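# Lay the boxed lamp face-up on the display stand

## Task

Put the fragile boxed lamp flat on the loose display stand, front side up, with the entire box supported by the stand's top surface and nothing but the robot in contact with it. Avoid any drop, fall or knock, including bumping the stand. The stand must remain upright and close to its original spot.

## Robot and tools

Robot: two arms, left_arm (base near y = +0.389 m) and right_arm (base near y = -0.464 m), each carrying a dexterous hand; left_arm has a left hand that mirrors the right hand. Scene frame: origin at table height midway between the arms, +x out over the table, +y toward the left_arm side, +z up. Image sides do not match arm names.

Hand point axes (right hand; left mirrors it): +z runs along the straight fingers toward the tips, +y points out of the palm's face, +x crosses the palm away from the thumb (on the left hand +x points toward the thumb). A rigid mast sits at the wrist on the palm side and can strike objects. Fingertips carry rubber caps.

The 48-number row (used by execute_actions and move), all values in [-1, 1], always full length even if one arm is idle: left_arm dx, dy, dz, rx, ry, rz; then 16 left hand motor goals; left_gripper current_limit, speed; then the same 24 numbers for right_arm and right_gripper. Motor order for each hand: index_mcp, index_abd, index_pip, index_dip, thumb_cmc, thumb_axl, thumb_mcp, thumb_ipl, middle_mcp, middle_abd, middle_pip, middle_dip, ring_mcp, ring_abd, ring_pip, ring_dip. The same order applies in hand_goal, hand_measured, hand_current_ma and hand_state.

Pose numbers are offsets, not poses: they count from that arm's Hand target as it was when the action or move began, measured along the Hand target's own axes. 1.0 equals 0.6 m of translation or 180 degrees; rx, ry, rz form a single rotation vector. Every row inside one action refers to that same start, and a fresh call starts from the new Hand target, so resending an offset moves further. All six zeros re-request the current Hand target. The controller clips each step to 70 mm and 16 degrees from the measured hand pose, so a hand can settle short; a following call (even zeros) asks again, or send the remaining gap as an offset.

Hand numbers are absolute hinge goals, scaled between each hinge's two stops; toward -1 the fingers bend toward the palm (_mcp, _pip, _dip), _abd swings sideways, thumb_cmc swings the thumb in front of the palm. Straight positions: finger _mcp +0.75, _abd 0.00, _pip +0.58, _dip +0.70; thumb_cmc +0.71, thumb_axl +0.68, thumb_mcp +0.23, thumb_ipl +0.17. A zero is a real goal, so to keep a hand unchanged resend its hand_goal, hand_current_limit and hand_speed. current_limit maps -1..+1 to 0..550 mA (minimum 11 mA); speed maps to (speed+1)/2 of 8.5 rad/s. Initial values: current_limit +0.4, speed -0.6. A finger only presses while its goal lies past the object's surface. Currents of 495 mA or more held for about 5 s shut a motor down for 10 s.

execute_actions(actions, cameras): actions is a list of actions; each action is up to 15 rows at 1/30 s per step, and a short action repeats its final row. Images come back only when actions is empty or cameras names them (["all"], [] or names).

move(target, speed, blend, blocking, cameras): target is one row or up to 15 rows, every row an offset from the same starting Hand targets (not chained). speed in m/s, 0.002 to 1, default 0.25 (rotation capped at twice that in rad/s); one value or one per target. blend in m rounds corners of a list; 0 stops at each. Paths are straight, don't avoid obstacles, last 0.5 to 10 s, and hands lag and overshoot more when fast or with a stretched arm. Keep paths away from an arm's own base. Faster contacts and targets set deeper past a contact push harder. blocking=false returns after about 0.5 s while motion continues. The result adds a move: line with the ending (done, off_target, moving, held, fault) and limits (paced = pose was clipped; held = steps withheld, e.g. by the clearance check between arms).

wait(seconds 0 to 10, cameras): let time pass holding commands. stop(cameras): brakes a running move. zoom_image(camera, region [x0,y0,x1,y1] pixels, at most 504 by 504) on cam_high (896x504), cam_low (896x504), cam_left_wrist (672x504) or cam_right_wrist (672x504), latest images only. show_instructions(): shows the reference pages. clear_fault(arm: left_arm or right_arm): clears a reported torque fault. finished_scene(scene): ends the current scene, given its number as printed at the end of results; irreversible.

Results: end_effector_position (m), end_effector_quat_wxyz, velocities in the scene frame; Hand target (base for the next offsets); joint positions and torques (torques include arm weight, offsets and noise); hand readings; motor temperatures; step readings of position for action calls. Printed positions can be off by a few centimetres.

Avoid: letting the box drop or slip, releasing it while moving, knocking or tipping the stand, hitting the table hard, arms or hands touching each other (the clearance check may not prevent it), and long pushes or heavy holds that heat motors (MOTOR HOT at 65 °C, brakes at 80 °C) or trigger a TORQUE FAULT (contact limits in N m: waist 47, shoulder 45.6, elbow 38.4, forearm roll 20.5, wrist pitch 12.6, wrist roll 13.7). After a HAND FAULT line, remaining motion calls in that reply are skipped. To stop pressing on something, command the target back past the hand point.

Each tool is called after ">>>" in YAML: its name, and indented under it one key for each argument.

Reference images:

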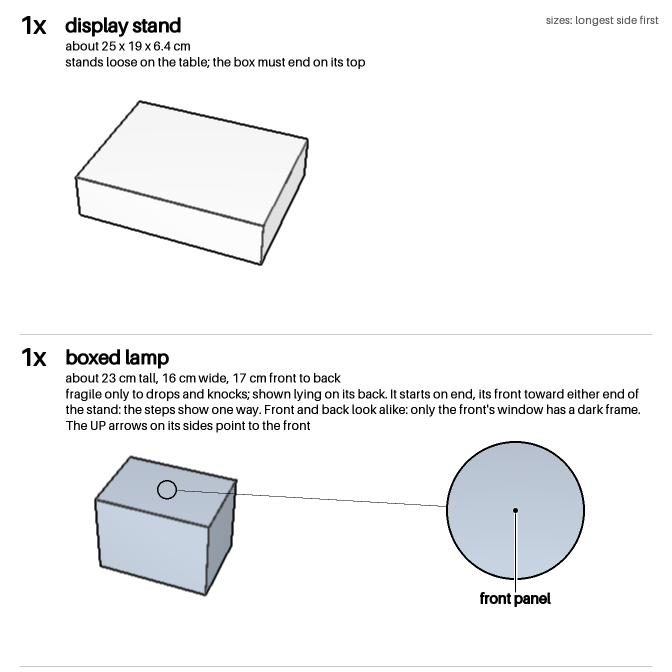

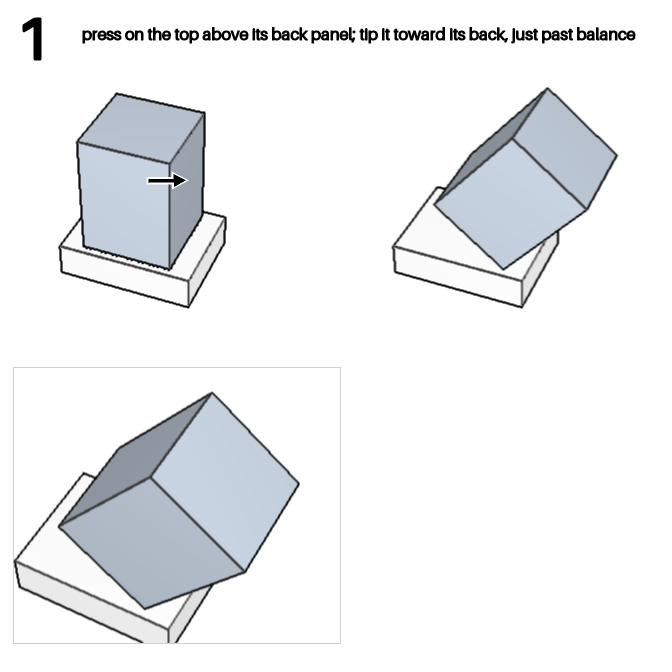

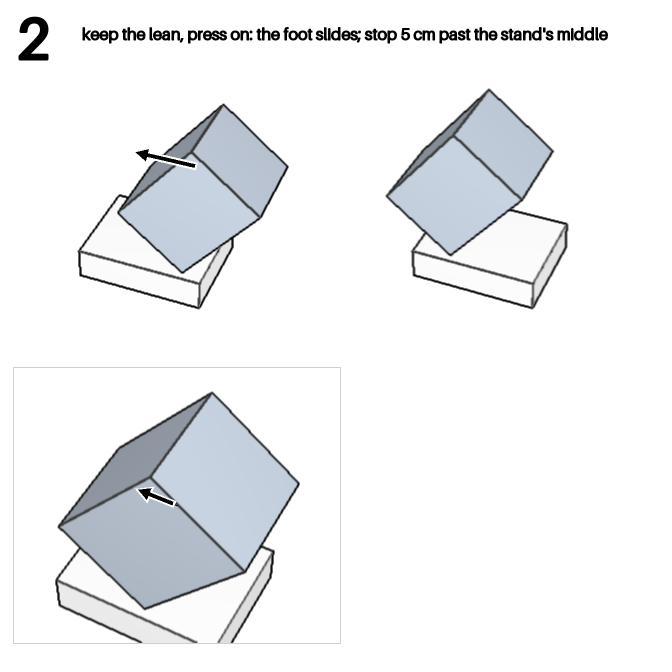

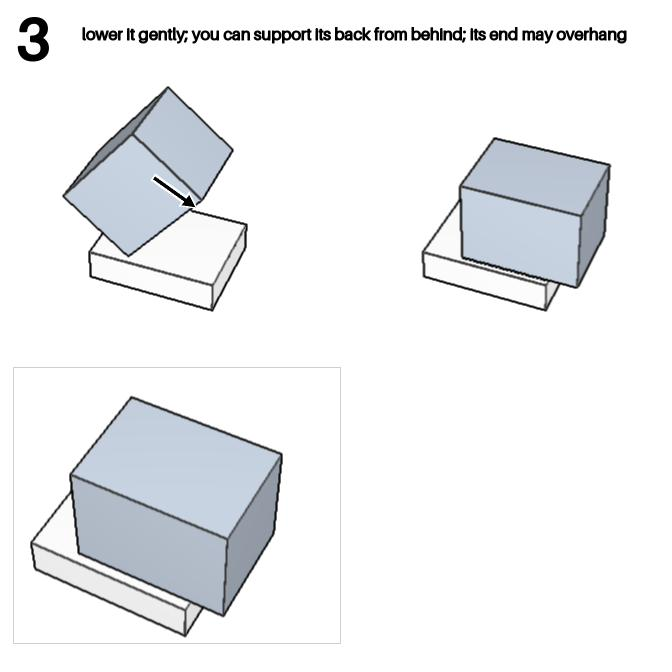

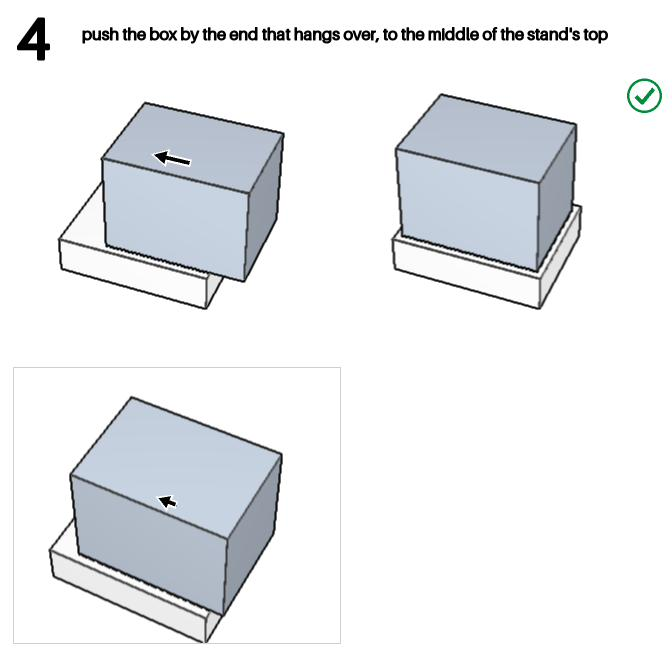

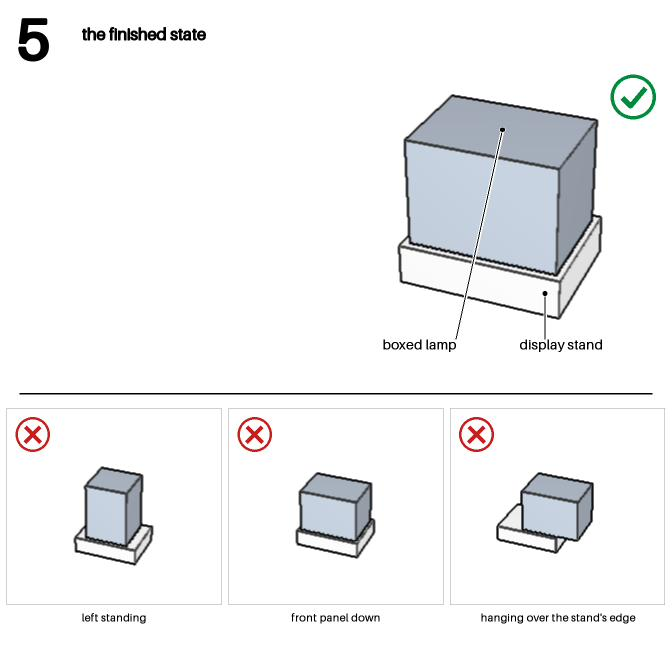

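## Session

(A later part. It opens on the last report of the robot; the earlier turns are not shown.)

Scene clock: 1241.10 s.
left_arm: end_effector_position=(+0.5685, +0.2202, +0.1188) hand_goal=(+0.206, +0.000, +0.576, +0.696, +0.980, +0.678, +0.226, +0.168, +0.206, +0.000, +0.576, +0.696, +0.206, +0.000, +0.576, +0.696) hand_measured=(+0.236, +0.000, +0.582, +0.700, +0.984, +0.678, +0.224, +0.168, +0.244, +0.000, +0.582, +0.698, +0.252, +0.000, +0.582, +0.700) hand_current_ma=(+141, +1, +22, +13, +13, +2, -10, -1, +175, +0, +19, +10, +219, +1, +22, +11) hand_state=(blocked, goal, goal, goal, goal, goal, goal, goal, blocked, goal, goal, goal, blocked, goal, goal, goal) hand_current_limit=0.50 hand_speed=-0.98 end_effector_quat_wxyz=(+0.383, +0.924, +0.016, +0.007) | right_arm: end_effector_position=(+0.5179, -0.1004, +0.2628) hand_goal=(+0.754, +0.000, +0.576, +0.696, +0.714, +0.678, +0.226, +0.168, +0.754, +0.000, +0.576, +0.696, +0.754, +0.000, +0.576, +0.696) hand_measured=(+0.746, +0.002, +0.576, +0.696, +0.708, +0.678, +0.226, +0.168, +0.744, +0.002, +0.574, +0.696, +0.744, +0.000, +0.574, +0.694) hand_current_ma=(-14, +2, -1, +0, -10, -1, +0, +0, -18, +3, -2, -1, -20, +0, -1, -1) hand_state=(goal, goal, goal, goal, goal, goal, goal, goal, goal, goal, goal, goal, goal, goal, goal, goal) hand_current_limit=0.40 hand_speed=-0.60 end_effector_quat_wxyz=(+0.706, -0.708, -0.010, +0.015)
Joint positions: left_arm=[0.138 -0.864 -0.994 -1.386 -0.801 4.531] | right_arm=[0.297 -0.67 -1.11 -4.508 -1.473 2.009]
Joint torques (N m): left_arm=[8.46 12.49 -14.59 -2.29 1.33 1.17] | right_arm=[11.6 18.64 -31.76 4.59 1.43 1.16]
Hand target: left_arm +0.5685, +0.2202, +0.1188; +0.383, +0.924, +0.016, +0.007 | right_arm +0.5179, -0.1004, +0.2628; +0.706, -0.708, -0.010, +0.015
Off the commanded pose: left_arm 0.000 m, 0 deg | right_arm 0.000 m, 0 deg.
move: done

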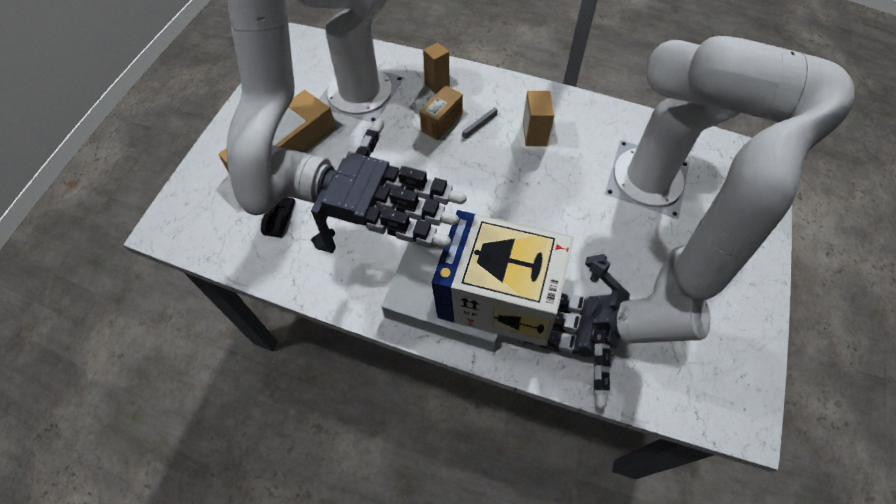

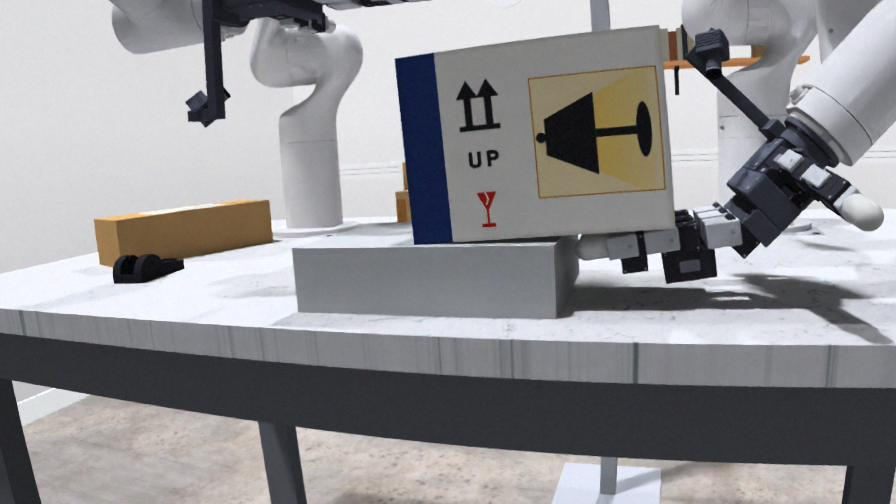

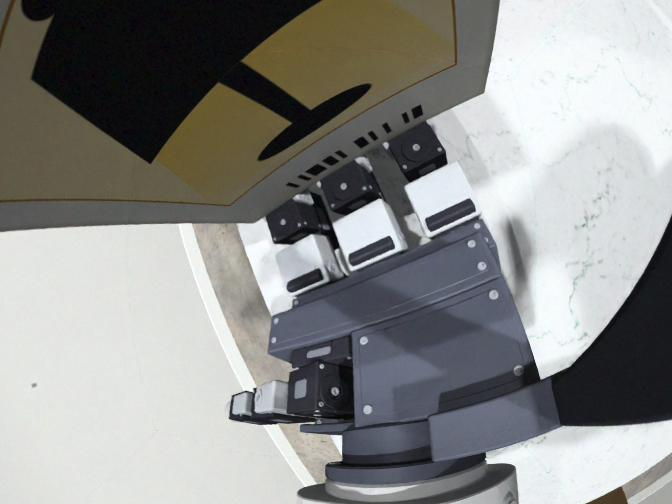

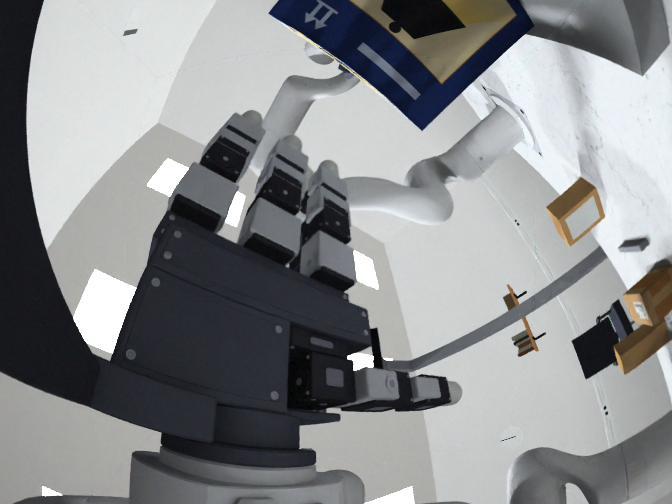

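>>> move:
  target:
    - [0,-0.0297,0.0295,0,0,0,0.1375,0,0.576,0.696,0.98,0.678,0.226,0.168,0.1375,0,0.576,0.696,0.1375,0,0.576,0.696,0.5,-0.9835,0,0,0,0,0,0,0.754,0,0.576,0.696,0.714,0.678,0.226,0.168,0.754,0,0.576,0.696,0.754,0,0.576,0.696,0.4,-0.6]
    - [0,-0.0424,0.0425,0,0,0,0.1375,0,0.576,0.696,0.98,0.678,0.226,0.168,0.1375,0,0.576,0.696,0.1375,0,0.576,0.696,0.5,-0.9835,0,0,0,0,0,0,0.754,0,0.576,0.696,0.714,0.678,0.226,0.168,0.754,0,0.576,0.696,0.754,0,0.576,0.696,0.4,-0.6]
  speed: [0.015,0.01]
  cameras: ["all"]

>>> zoom_image:
  camera: "cam_low"
  region: [340, 100, 760, 360]

Scene clock: 1264.30 s.
left_arm: end_effector_position=(+0.5687, +0.2201, +0.0833) hand_goal=(+0.138, +0.000, +0.576, +0.696, +0.980, +0.678, +0.226, +0.168, +0.138, +0.000, +0.576, +0.696, +0.138, +0.000, +0.576, +0.696) hand_measured=(+0.090, +0.000, +0.582, +0.700, +0.984, +0.678, +0.224, +0.168, +0.104, +0.000, +0.582, +0.698, +0.118, +0.000, +0.582, +0.700) hand_current_ma=(-233, +1, +22, +13, +14, +2, -10, -1, -154, +0, +19, +10, -87, +1, +22, +11) hand_state=(blocked, goal, goal, goal, goal, goal, goal, goal, blocked, goal, goal, goal, goal, goal, goal, goal) hand_current_limit=0.50 hand_speed=-0.98 end_effector_quat_wxyz=(+0.383, +0.924, +0.016, +0.007) | right_arm: end_effector_position=(+0.5179, -0.1004, +0.2628) hand_goal=(+0.754, +0.000, +0.576, +0.696, +0.714, +0.678, +0.226, +0.168, +0.754, +0.000, +0.576, +0.696, +0.754, +0.000, +0.576, +0.696) hand_measured=(+0.746, +0.002, +0.576, +0.696, +0.708, +0.678, +0.226, +0.168, +0.744, +0.002, +0.574, +0.696, +0.744, +0.000, +0.574, +0.694) hand_current_ma=(-14, +2, -1, +0, -10, -1, +0, +0, -18, +3, -2, -1, -20, +0, -1, -1) hand_state=(goal, goal, goal, goal, goal, goal, goal, goal, goal, goal, goal, goal, goal, goal, goal, goal) hand_current_limit=0.40 hand_speed=-0.60 end_effector_quat_wxyz=(+0.706, -0.708, -0.010, +0.015)
Joint positions: left_arm=[0.138 -0.949 -1.03 -1.435 -0.793 4.601] | right_arm=[0.297 -0.67 -1.11 -4.508 -1.473 2.009]
Joint torques (N m): left_arm=[-8.05 -1.34 -13.89 -6.03 7.02 0.89] | right_arm=[8.28 17.83 -31.97 4.73 1.47 1.09]
Hand target: left_arm +0.5685, +0.2202, +0.0827; +0.383, +0.924, +0.016, +0.007 | right_arm +0.5179, -0.1004, +0.2628; +0.706, -0.708, -0.010, +0.015
Off the commanded pose: left_arm 0.001 m, 0 deg | right_arm 0.000 m, 0 deg.
move: done

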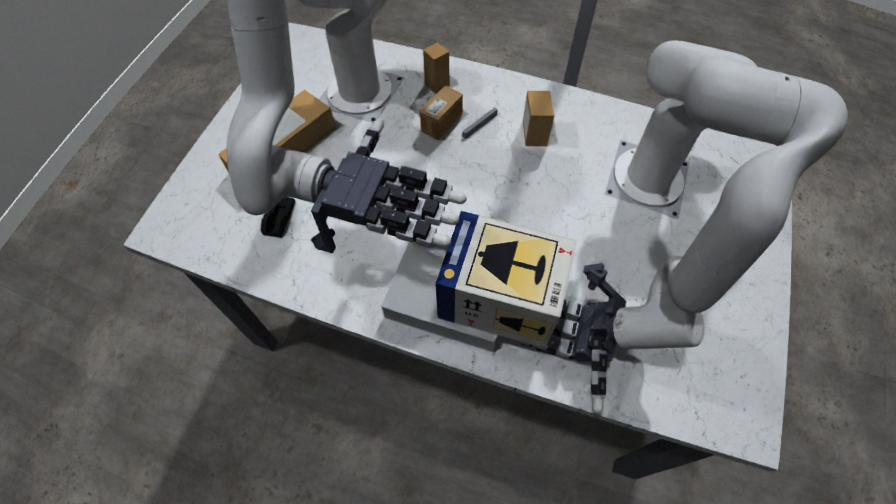

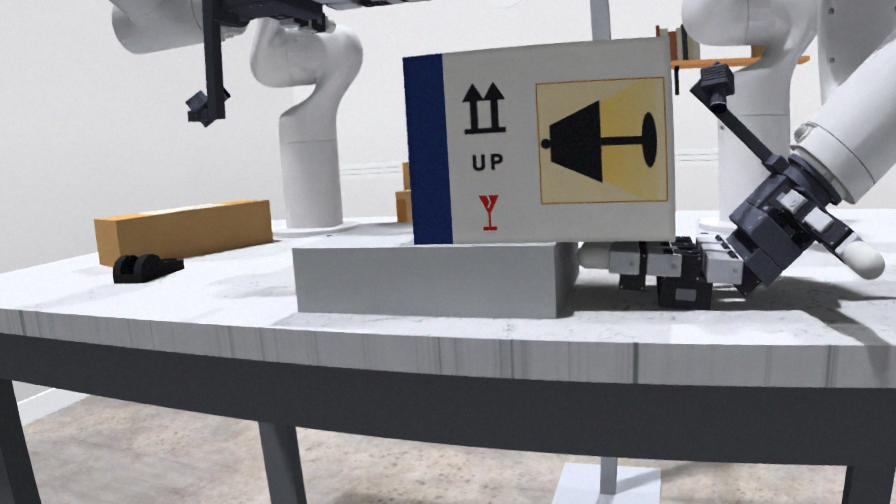

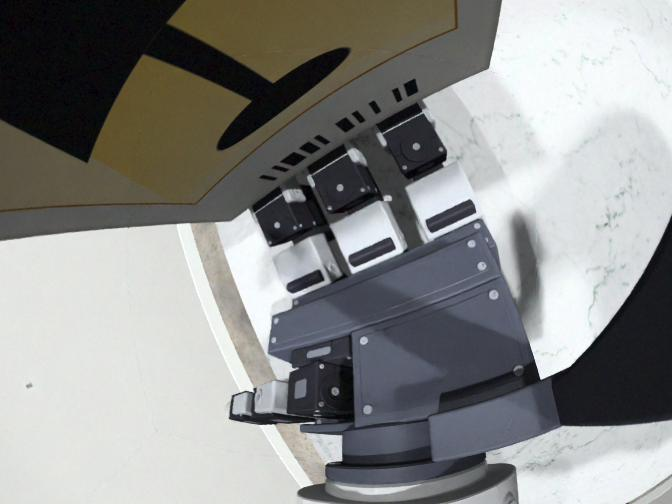

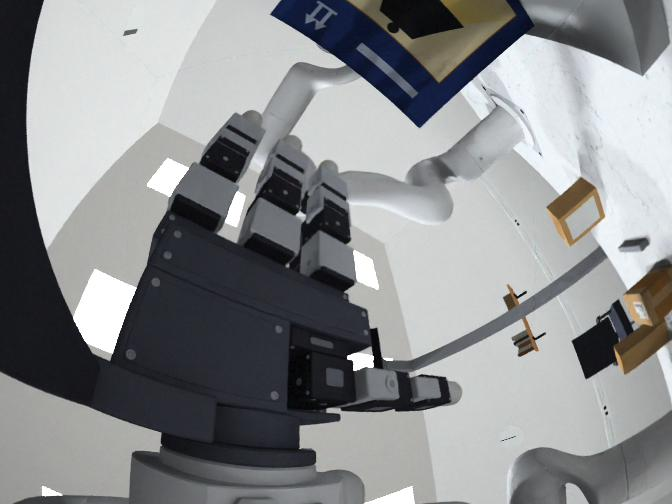

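Scaled by 1.200 from the camera's 896x504 image, which has a finer 1280x720 frame.

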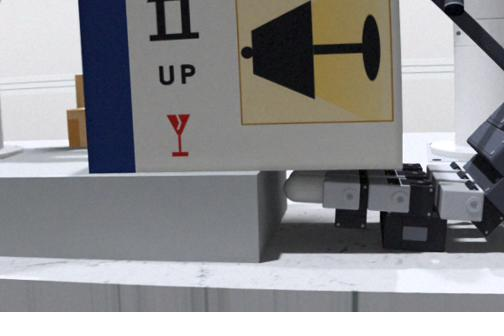

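>>> move:
  target:
    - [0,0.0059,-0.0059,0,0,0,0.165,0,0.576,0.696,0.98,0.678,0.226,0.168,0.165,0,0.576,0.696,0.165,0,0.576,0.696,0.4,-0.98,0,0,0,0,0,0,0.754,0,0.576,0.696,0.714,0.678,0.226,0.168,0.754,0,0.576,0.696,0.754,0,0.576,0.696,0.4,-0.6]
    - [0,-0.1003,-0.1117,0,0,0,0.165,0,0.576,0.696,0.98,0.678,0.226,0.168,0.165,0,0.576,0.696,0.165,0,0.576,0.696,0.4,-0.98,0,0.03,-0.1,0,0,0,0.754,0,0.576,0.696,0.714,0.678,0.226,0.168,0.754,0,0.576,0.696,0.754,0,0.576,0.696,0.4,-0.6]
  speed: [0.02,0.05]
  cameras: ["all"]

>>> zoom_image:
  camera: "cam_high"
  region: [360, 180, 640, 400]

Scene clock: 1289.30 s.
left_arm: end_effector_position=(+0.5654, +0.3100, +0.0876) hand_goal=(+0.166, +0.000, +0.576, +0.696, +0.980, +0.678, +0.226, +0.168, +0.166, +0.000, +0.576, +0.696, +0.166, +0.000, +0.576, +0.696) hand_measured=(+0.150, +0.000, +0.582, +0.700, +0.984, +0.678, +0.224, +0.168, +0.154, +0.000, +0.582, +0.698, +0.160, +0.000, +0.582, +0.700) hand_current_ma=(-71, +1, +22, +13, +14, +2, -10, -1, -49, +0, +19, +10, -28, +1, +22, +11) hand_state=(goal, goal, goal, goal, goal, goal, goal, goal, goal, goal, goal, goal, goal, goal, goal, goal) hand_current_limit=0.40 hand_speed=-0.98 end_effector_quat_wxyz=(+0.383, +0.924, +0.016, +0.007) | right_arm: end_effector_position=(+0.5198, -0.1604, +0.2449) hand_goal=(+0.754, +0.000, +0.576, +0.696, +0.714, +0.678, +0.226, +0.168, +0.754, +0.000, +0.576, +0.696, +0.754, +0.000, +0.576, +0.696) hand_measured=(+0.746, +0.002, +0.576, +0.696, +0.708, +0.678, +0.226, +0.168, +0.744, +0.002, +0.574, +0.696, +0.744, +0.000, +0.574, +0.694) hand_current_ma=(-14, +2, -1, +0, -10, -1, +0, +0, -18, +3, -2, -1, -20, +0, -1, -1) hand_state=(goal, goal, goal, goal, goal, goal, goal, goal, goal, goal, goal, goal, goal, goal, goal, goal) hand_current_limit=0.40 hand_speed=-0.60 end_effector_quat_wxyz=(+0.706, -0.708, -0.010, +0.015)
Joint positions: left_arm=[0.314 -0.953 -1.063 -1.236 -0.816 4.566] | right_arm=[0.19 -0.685 -1.079 -4.603 -1.523 1.97]
Joint torques (N m): left_arm=[9.59 10.85 -13.45 1.43 -3.73 -1.11] | right_arm=[-12.45 17.92 -5.88 -2.94 -4.26 -1.16]
Hand target: left_arm +0.5654, +0.3100, +0.0876; +0.383, +0.924, +0.016, +0.007 | right_arm +0.5198, -0.1605, +0.2449; +0.706, -0.708, -0.010, +0.015
Off the commanded pose: left_arm 0.000 m, 0 deg | right_arm 0.000 m, 0 deg.
move: done

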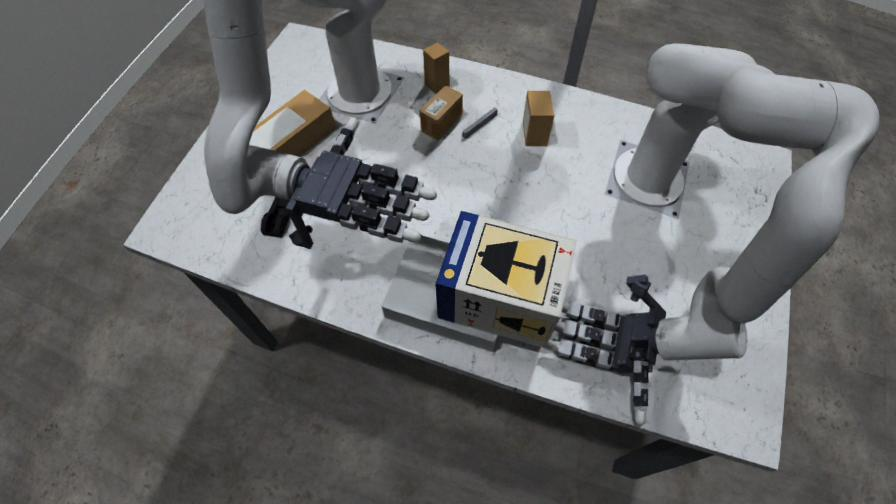

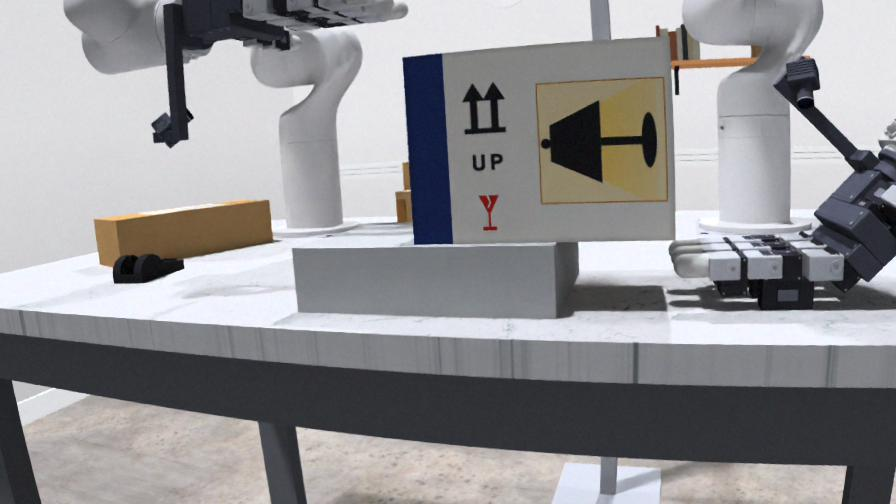

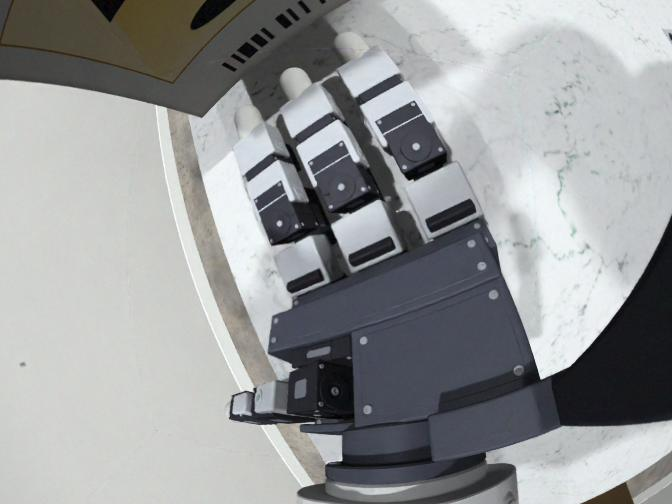

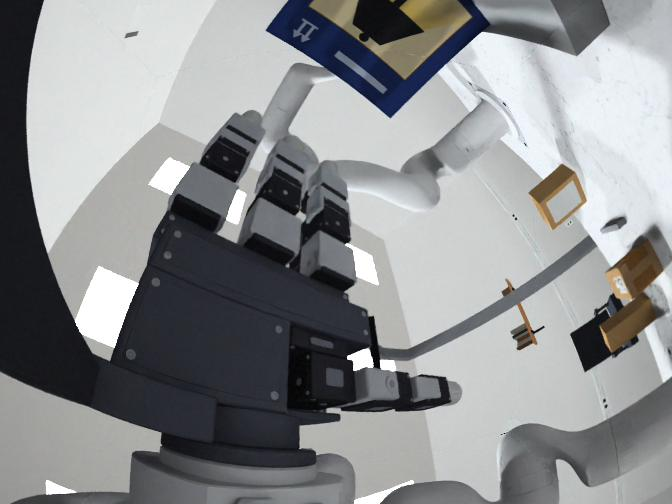

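Scaled by 1.800 from the camera's 896x504 image, which has a finer 1280x720 frame.

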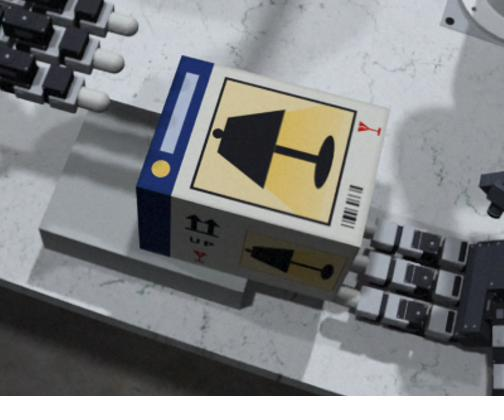

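>>> move:
  target:
    - [0,0.1765,-0.177,0,0,0,0.754,0,0.576,0.696,0.98,0.678,0.226,0.168,0.754,0,0.576,0.696,0.754,0,0.576,0.696,0.4,-0.88,0,0,-0.15,0,0,0,0.754,0,0.576,0.696,0.714,0.678,0.226,0.168,0.754,0,0.576,0.696,0.754,0,0.576,0.696,0.4,-0.6]
    - [0,0.2178,-0.1358,0,0,0,0.754,0,0.576,0.696,0.98,0.678,0.226,0.168,0.754,0,0.576,0.696,0.754,0,0.576,0.696,0.4,-0.88,0,0,-0.25,0,0,0,0.754,0,0.576,0.696,0.714,0.678,0.226,0.168,0.754,0,0.576,0.696,0.754,0,0.576,0.696,0.4,-0.6]
    - [0,0.324,-0.03,0,0,0,0.754,0,0.576,0.696,0.98,0.678,0.226,0.168,0.754,0,0.576,0.696,0.754,0,0.576,0.696,0.4,-0.88,0,0,-0.25,0,0,0,0.754,0,0.576,0.696,0.714,0.678,0.226,0.168,0.754,0,0.576,0.696,0.754,0,0.576,0.696,0.4,-0.6]
  speed: [0.08,0.05,0.03]
  cameras: ["all"]

>>> zoom_image:
  camera: "cam_high"
  region: [340, 180, 620, 400]

>>> zoom_image:
  camera: "cam_low"
  region: [240, 40, 660, 360]

Scene clock: 1347.93 s.
left_arm: end_effector_position=(+0.5696, +0.1854, +0.2378) hand_goal=(+0.754, +0.000, +0.576, +0.696, +0.980, +0.678, +0.226, +0.168, +0.754, +0.000, +0.576, +0.696, +0.754, +0.000, +0.576, +0.696) hand_measured=(+0.762, +0.000, +0.582, +0.700, +0.984, +0.678, +0.224, +0.168, +0.760, +0.000, +0.582, +0.698, +0.760, +0.000, +0.582, +0.698) hand_current_ma=(+33, +1, +22, +13, +15, +2, -10, -1, +26, +0, +19, +10, +24, +1, +22, +10) hand_state=(goal, goal, goal, goal, goal, goal, goal, goal, goal, goal, goal, goal, goal, goal, goal, goal) hand_current_limit=0.40 hand_speed=-0.88 end_effector_quat_wxyz=(+0.383, +0.924, +0.016, +0.007) | right_arm: end_effector_position=(+0.5250, -0.3104, +0.2453) hand_goal=(+0.754, +0.000, +0.576, +0.696, +0.714, +0.678, +0.226, +0.168, +0.754, +0.000, +0.576, +0.696, +0.754, +0.000, +0.576, +0.696) hand_measured=(+0.746, +0.002, +0.576, +0.696, +0.708, +0.678, +0.226, +0.168, +0.744, +0.002, +0.574, +0.696, +0.744, +0.000, +0.574, +0.694) hand_current_ma=(-14, +2, -1, +0, -10, -1, +0, +0, -18, +3, -2, -1, -20, +0, -1, -1) hand_state=(goal, goal, goal, goal, goal, goal, goal, goal, goal, goal, goal, goal, goal, goal, goal, goal) hand_current_limit=0.40 hand_speed=-0.60 end_effector_quat_wxyz=(+0.706, -0.708, -0.010, +0.015)
Joint positions: left_arm=[0.069 -0.596 -0.928 -1.266 -0.835 4.256] | right_arm=[-0.084 -0.689 -1.087 -4.855 -1.628 1.973]
Joint torques (N m): left_arm=[-11.45 33.22 -7.85 -2.56 2.08 -1.11] | right_arm=[-11.88 16.64 -31.41 -3.5 -4.1 0.96]
Hand target: left_arm +0.5697, +0.1854, +0.2378; +0.383, +0.924, +0.016, +0.007 | right_arm +0.5250, -0.3104, +0.2453; +0.706, -0.708, -0.010, +0.015
Off the commanded pose: left_arm 0.000 m, 0 deg | right_arm 0.000 m, 0 deg.
move: done

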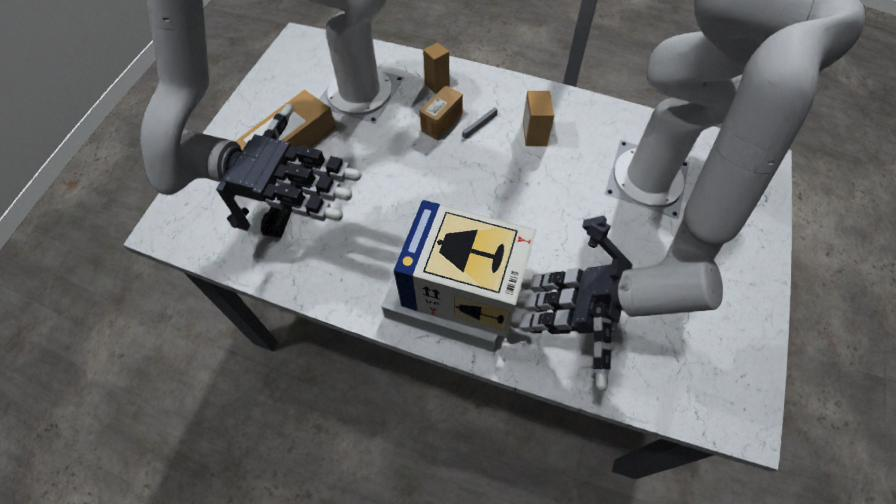

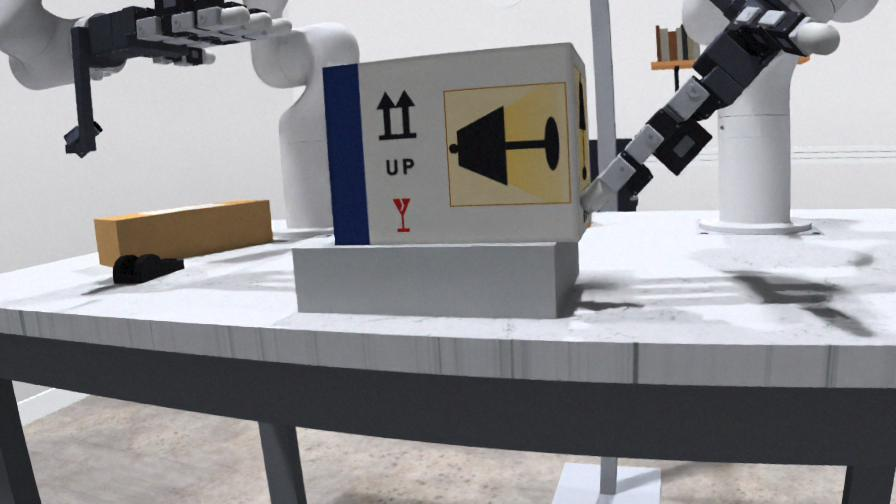

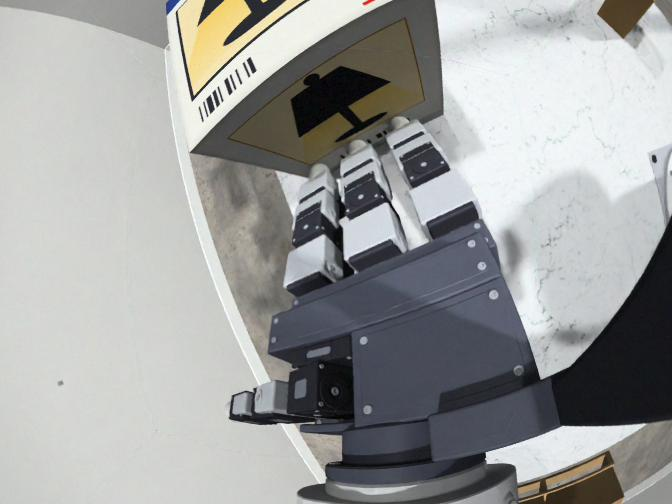

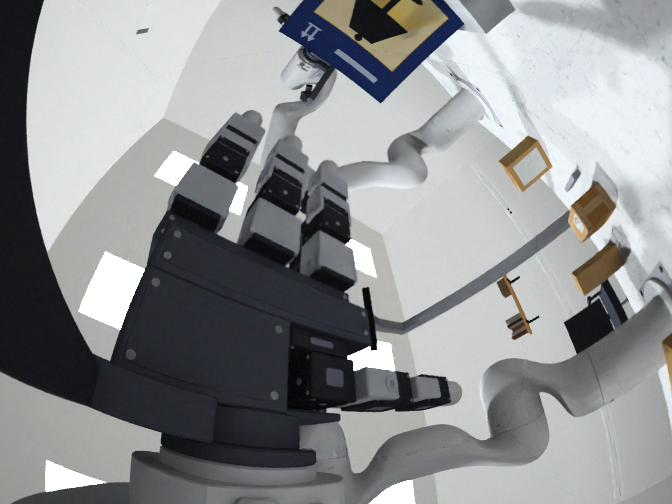

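Scaled by 1.800 from the camera's 896x504 image, which has a finer 1280x720 frame.

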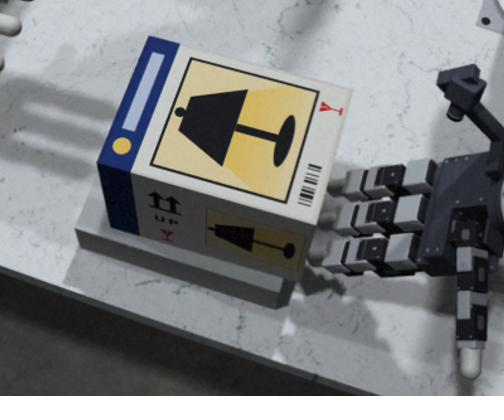

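Scaled by 1.200 from the camera's 896x504 image, which has a finer 1280x720 frame.

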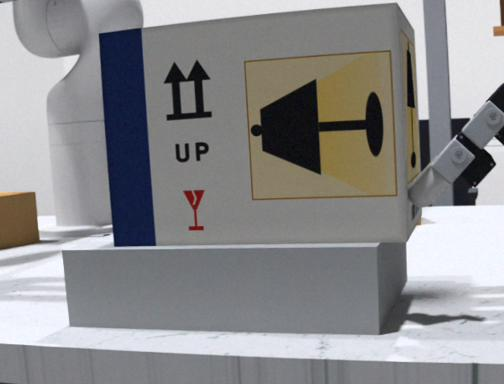

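>>> move:
  target: [0,0.0295,0.0294,0,0,0,0.754,0,0.576,0.696,0.98,0.678,0.226,0.168,0.754,0,0.576,0.696,0.754,0,0.576,0.696,0.4,-0.88,0,0,0,0,0,0,0.754,0,0.576,0.696,0.714,0.678,0.226,0.168,0.754,0,0.576,0.696,0.754,0,0.576,0.696,0.4,-0.6]
  speed: 0.03
  cameras: ["all"]

>>> zoom_image:
  camera: "cam_high"
  region: [340, 180, 620, 400]

>>> zoom_image:
  camera: "cam_low"
  region: [240, 40, 660, 360]

>>> zoom_image:
  camera: "cam_low"
  region: [270, 220, 390, 320]

>>> zoom_image:
  camera: "cam_low"
  region: [490, 200, 610, 320]

Scene clock: 1361.00 s.
left_arm: end_effector_position=(+0.5705, +0.1605, +0.2378) hand_goal=(+0.754, +0.000, +0.576, +0.696, +0.980, +0.678, +0.226, +0.168, +0.754, +0.000, +0.576, +0.696, +0.754, +0.000, +0.576, +0.696) hand_measured=(+0.762, +0.000, +0.582, +0.700, +0.984, +0.678, +0.224, +0.168, +0.760, +0.000, +0.582, +0.698, +0.760, +0.000, +0.582, +0.698) hand_current_ma=(+33, +1, +22, +13, +15, +2, -10, -1, +26, +0, +19, +10, +24, +1, +22, +10) hand_state=(goal, goal, goal, goal, goal, goal, goal, goal, goal, goal, goal, goal, goal, goal, goal, goal) hand_current_limit=0.40 hand_speed=-0.88 end_effector_quat_wxyz=(+0.383, +0.924, +0.016, +0.007) | right_arm: end_effector_position=(+0.5250, -0.3104, +0.2453) hand_goal=(+0.754, +0.000, +0.576, +0.696, +0.714, +0.678, +0.226, +0.168, +0.754, +0.000, +0.576, +0.696, +0.754, +0.000, +0.576, +0.696) hand_measured=(+0.746, +0.002, +0.576, +0.696, +0.708, +0.678, +0.226, +0.168, +0.744, +0.002, +0.574, +0.696, +0.744, +0.000, +0.574, +0.694) hand_current_ma=(-14, +2, -1, +0, -10, -1, +0, +0, -18, +3, -2, -1, -20, +0, -1, -1) hand_state=(goal, goal, goal, goal, goal, goal, goal, goal, goal, goal, goal, goal, goal, goal, goal, goal) hand_current_limit=0.40 hand_speed=-0.60 end_effector_quat_wxyz=(+0.706, -0.708, -0.010, +0.015)
Joint positions: left_arm=[0.019 -0.597 -0.931 -1.307 -0.82 4.248] | right_arm=[-0.084 -0.689 -1.087 -4.855 -1.628 1.973]
Joint torques (N m): left_arm=[-10.81 9.01 -16.57 -2.9 2.11 -1.05] | right_arm=[-11.49 15.8 -30.32 -3.83 -4.12 0.91]
Hand target: left_arm +0.5705, +0.1604, +0.2378; +0.383, +0.924, +0.016, +0.007 | right_arm +0.5250, -0.3104, +0.2453; +0.706, -0.708, -0.010, +0.015
Off the commanded pose: left_arm 0.000 m, 0 deg | right_arm 0.000 m, 0 deg.
move: done

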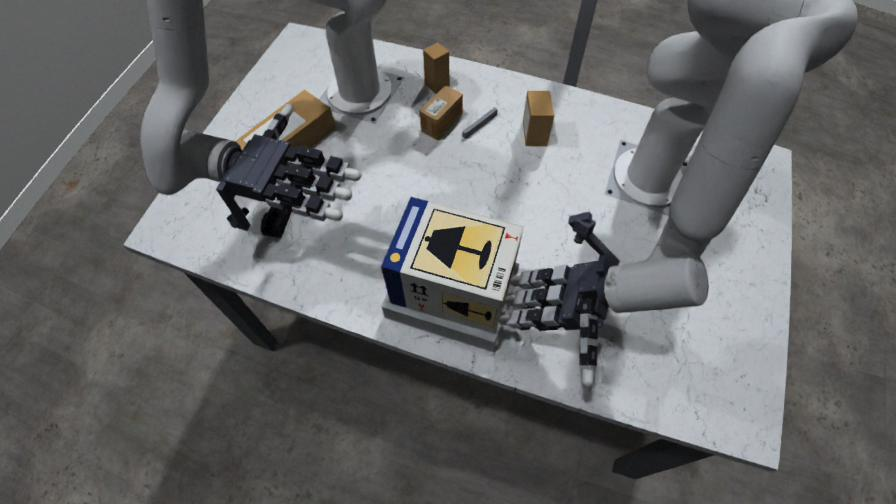

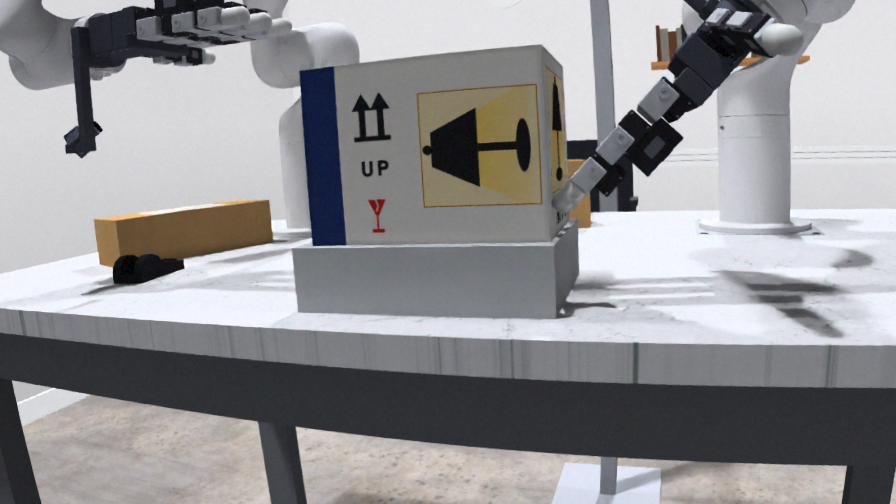

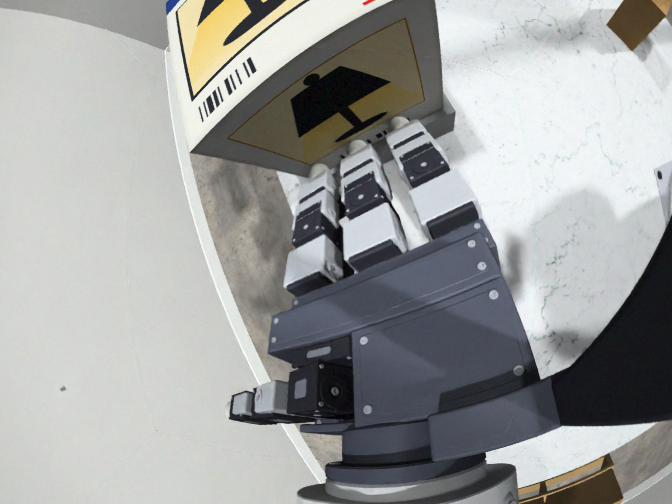

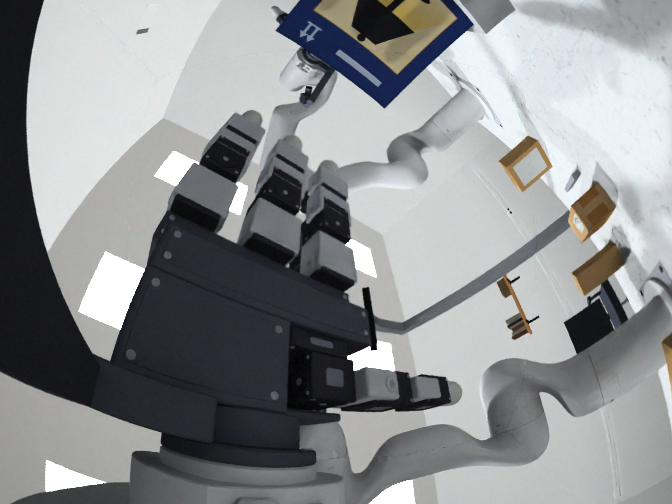

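Scaled by 1.800 from the camera's 896x504 image, which has a finer 1280x720 frame.

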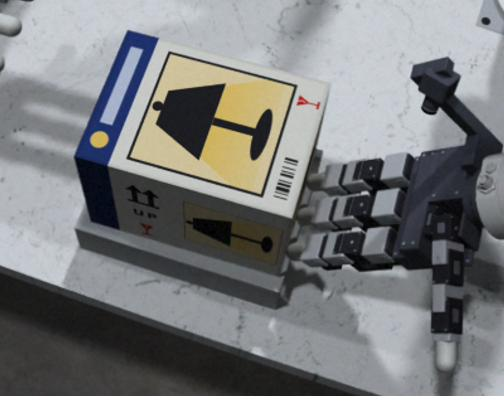

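Scaled by 1.200 from the camera's 896x504 image, which has a finer 1280x720 frame.

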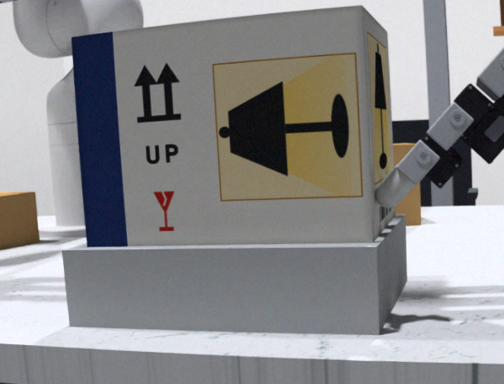

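Scaled by 4.200 from the camera's 896x504 image, which has a finer 1280x720 frame.

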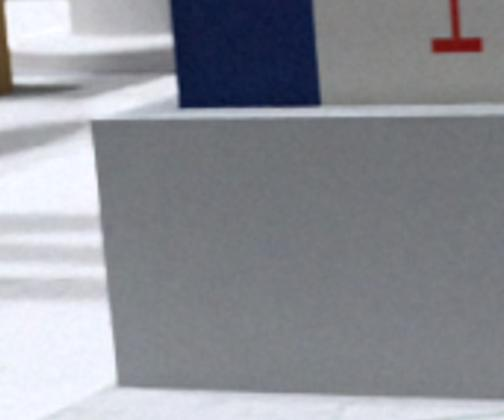

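Scaled by 4.200 from the camera's 896x504 image, which has a finer 1280x720 frame.

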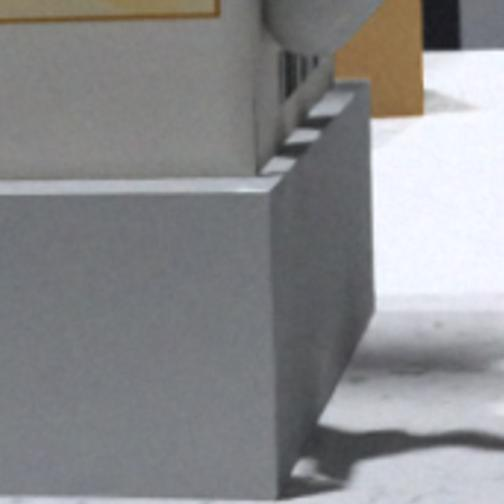

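>>> move:
  target: [0,0.0053,0.0053,0,0,0,0.754,0,0.576,0.696,0.98,0.678,0.226,0.168,0.754,0,0.576,0.696,0.754,0,0.576,0.696,0.4,-0.88,0,0,0,0,0,0,0.754,0,0.576,0.696,0.714,0.678,0.226,0.168,0.754,0,0.576,0.696,0.754,0,0.576,0.696,0.4,-0.6]
  speed: 0.03
  cameras: ["cam_low"]

>>> zoom_image:
  camera: "cam_low"
  region: [270, 220, 390, 320]

>>> zoom_image:
  camera: "cam_low"
  region: [490, 200, 610, 320]

Scene clock: 1377.97 s.
left_arm: end_effector_position=(+0.5707, +0.1560, +0.2378) hand_goal=(+0.754, +0.000, +0.576, +0.696, +0.980, +0.678, +0.226, +0.168, +0.754, +0.000, +0.576, +0.696, +0.754, +0.000, +0.576, +0.696) hand_measured=(+0.762, +0.000, +0.582, +0.700, +0.984, +0.678, +0.224, +0.168, +0.760, +0.000, +0.582, +0.698, +0.760, +0.000, +0.582, +0.698) hand_current_ma=(+33, +1, +22, +13, +15, +2, -10, -1, +26, +0, +19, +10, +26, +1, +22, +10) hand_state=(goal, goal, goal, goal, goal, goal, goal, goal, goal, goal, goal, goal, goal, goal, goal, goal) hand_current_limit=0.40 hand_speed=-0.88 end_effector_quat_wxyz=(+0.383, +0.924, +0.016, +0.007) | right_arm: end_effector_position=(+0.5250, -0.3104, +0.2453) hand_goal=(+0.754, +0.000, +0.576, +0.696, +0.714, +0.678, +0.226, +0.168, +0.754, +0.000, +0.576, +0.696, +0.754, +0.000, +0.576, +0.696) hand_measured=(+0.746, +0.002, +0.576, +0.696, +0.708, +0.678, +0.226, +0.168, +0.744, +0.002, +0.574, +0.696, +0.744, +0.000, +0.574, +0.694) hand_current_ma=(-14, +2, -1, +0, -10, -1, +0, +0, -18, +3, -2, -1, -20, +0, -1, -1) hand_state=(goal, goal, goal, goal, goal, goal, goal, goal, goal, goal, goal, goal, goal, goal, goal, goal) hand_current_limit=0.40 hand_speed=-0.60 end_effector_quat_wxyz=(+0.706, -0.708, -0.010, +0.015)
Joint positions: left_arm=[0.01 -0.598 -0.932 -1.315 -0.817 4.247] | right_arm=[-0.084 -0.689 -1.087 -4.855 -1.628 1.973]
Joint torques (N m): left_arm=[-8.81 9.13 -16.72 -2.58 2.11 -1.07] | right_arm=[-11.39 15.71 -30.35 -3.57 -4.21 0.96]
Hand target: left_arm +0.5707, +0.1559, +0.2378; +0.383, +0.924, +0.016, +0.007 | right_arm +0.5250, -0.3104, +0.2453; +0.706, -0.708, -0.010, +0.015
Off the commanded pose: left_arm 0.000 m, 0 deg | right_arm 0.000 m, 0 deg.
move: done
Images, in order (width x height): cam_low 896x504.

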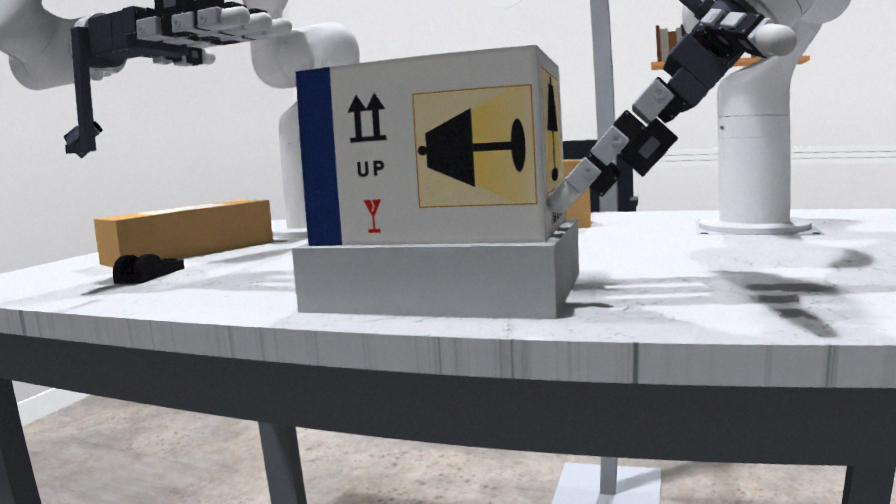

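Scaled by 4.200 from the camera's 896x504 image, which has a finer 1280x720 frame.

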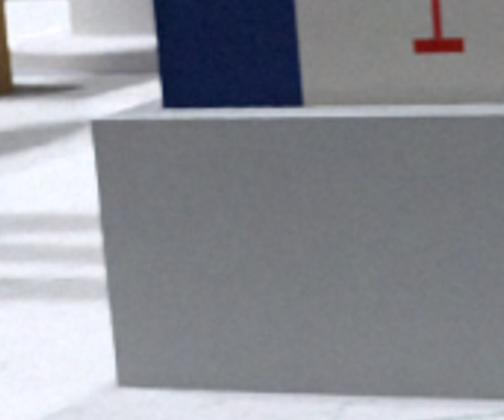

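Scaled by 4.200 from the camera's 896x504 image, which has a finer 1280x720 frame.

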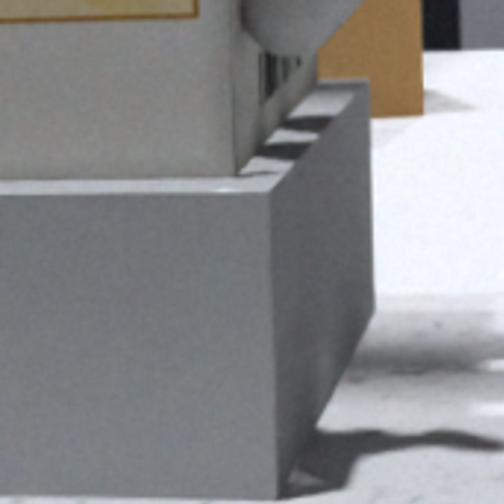

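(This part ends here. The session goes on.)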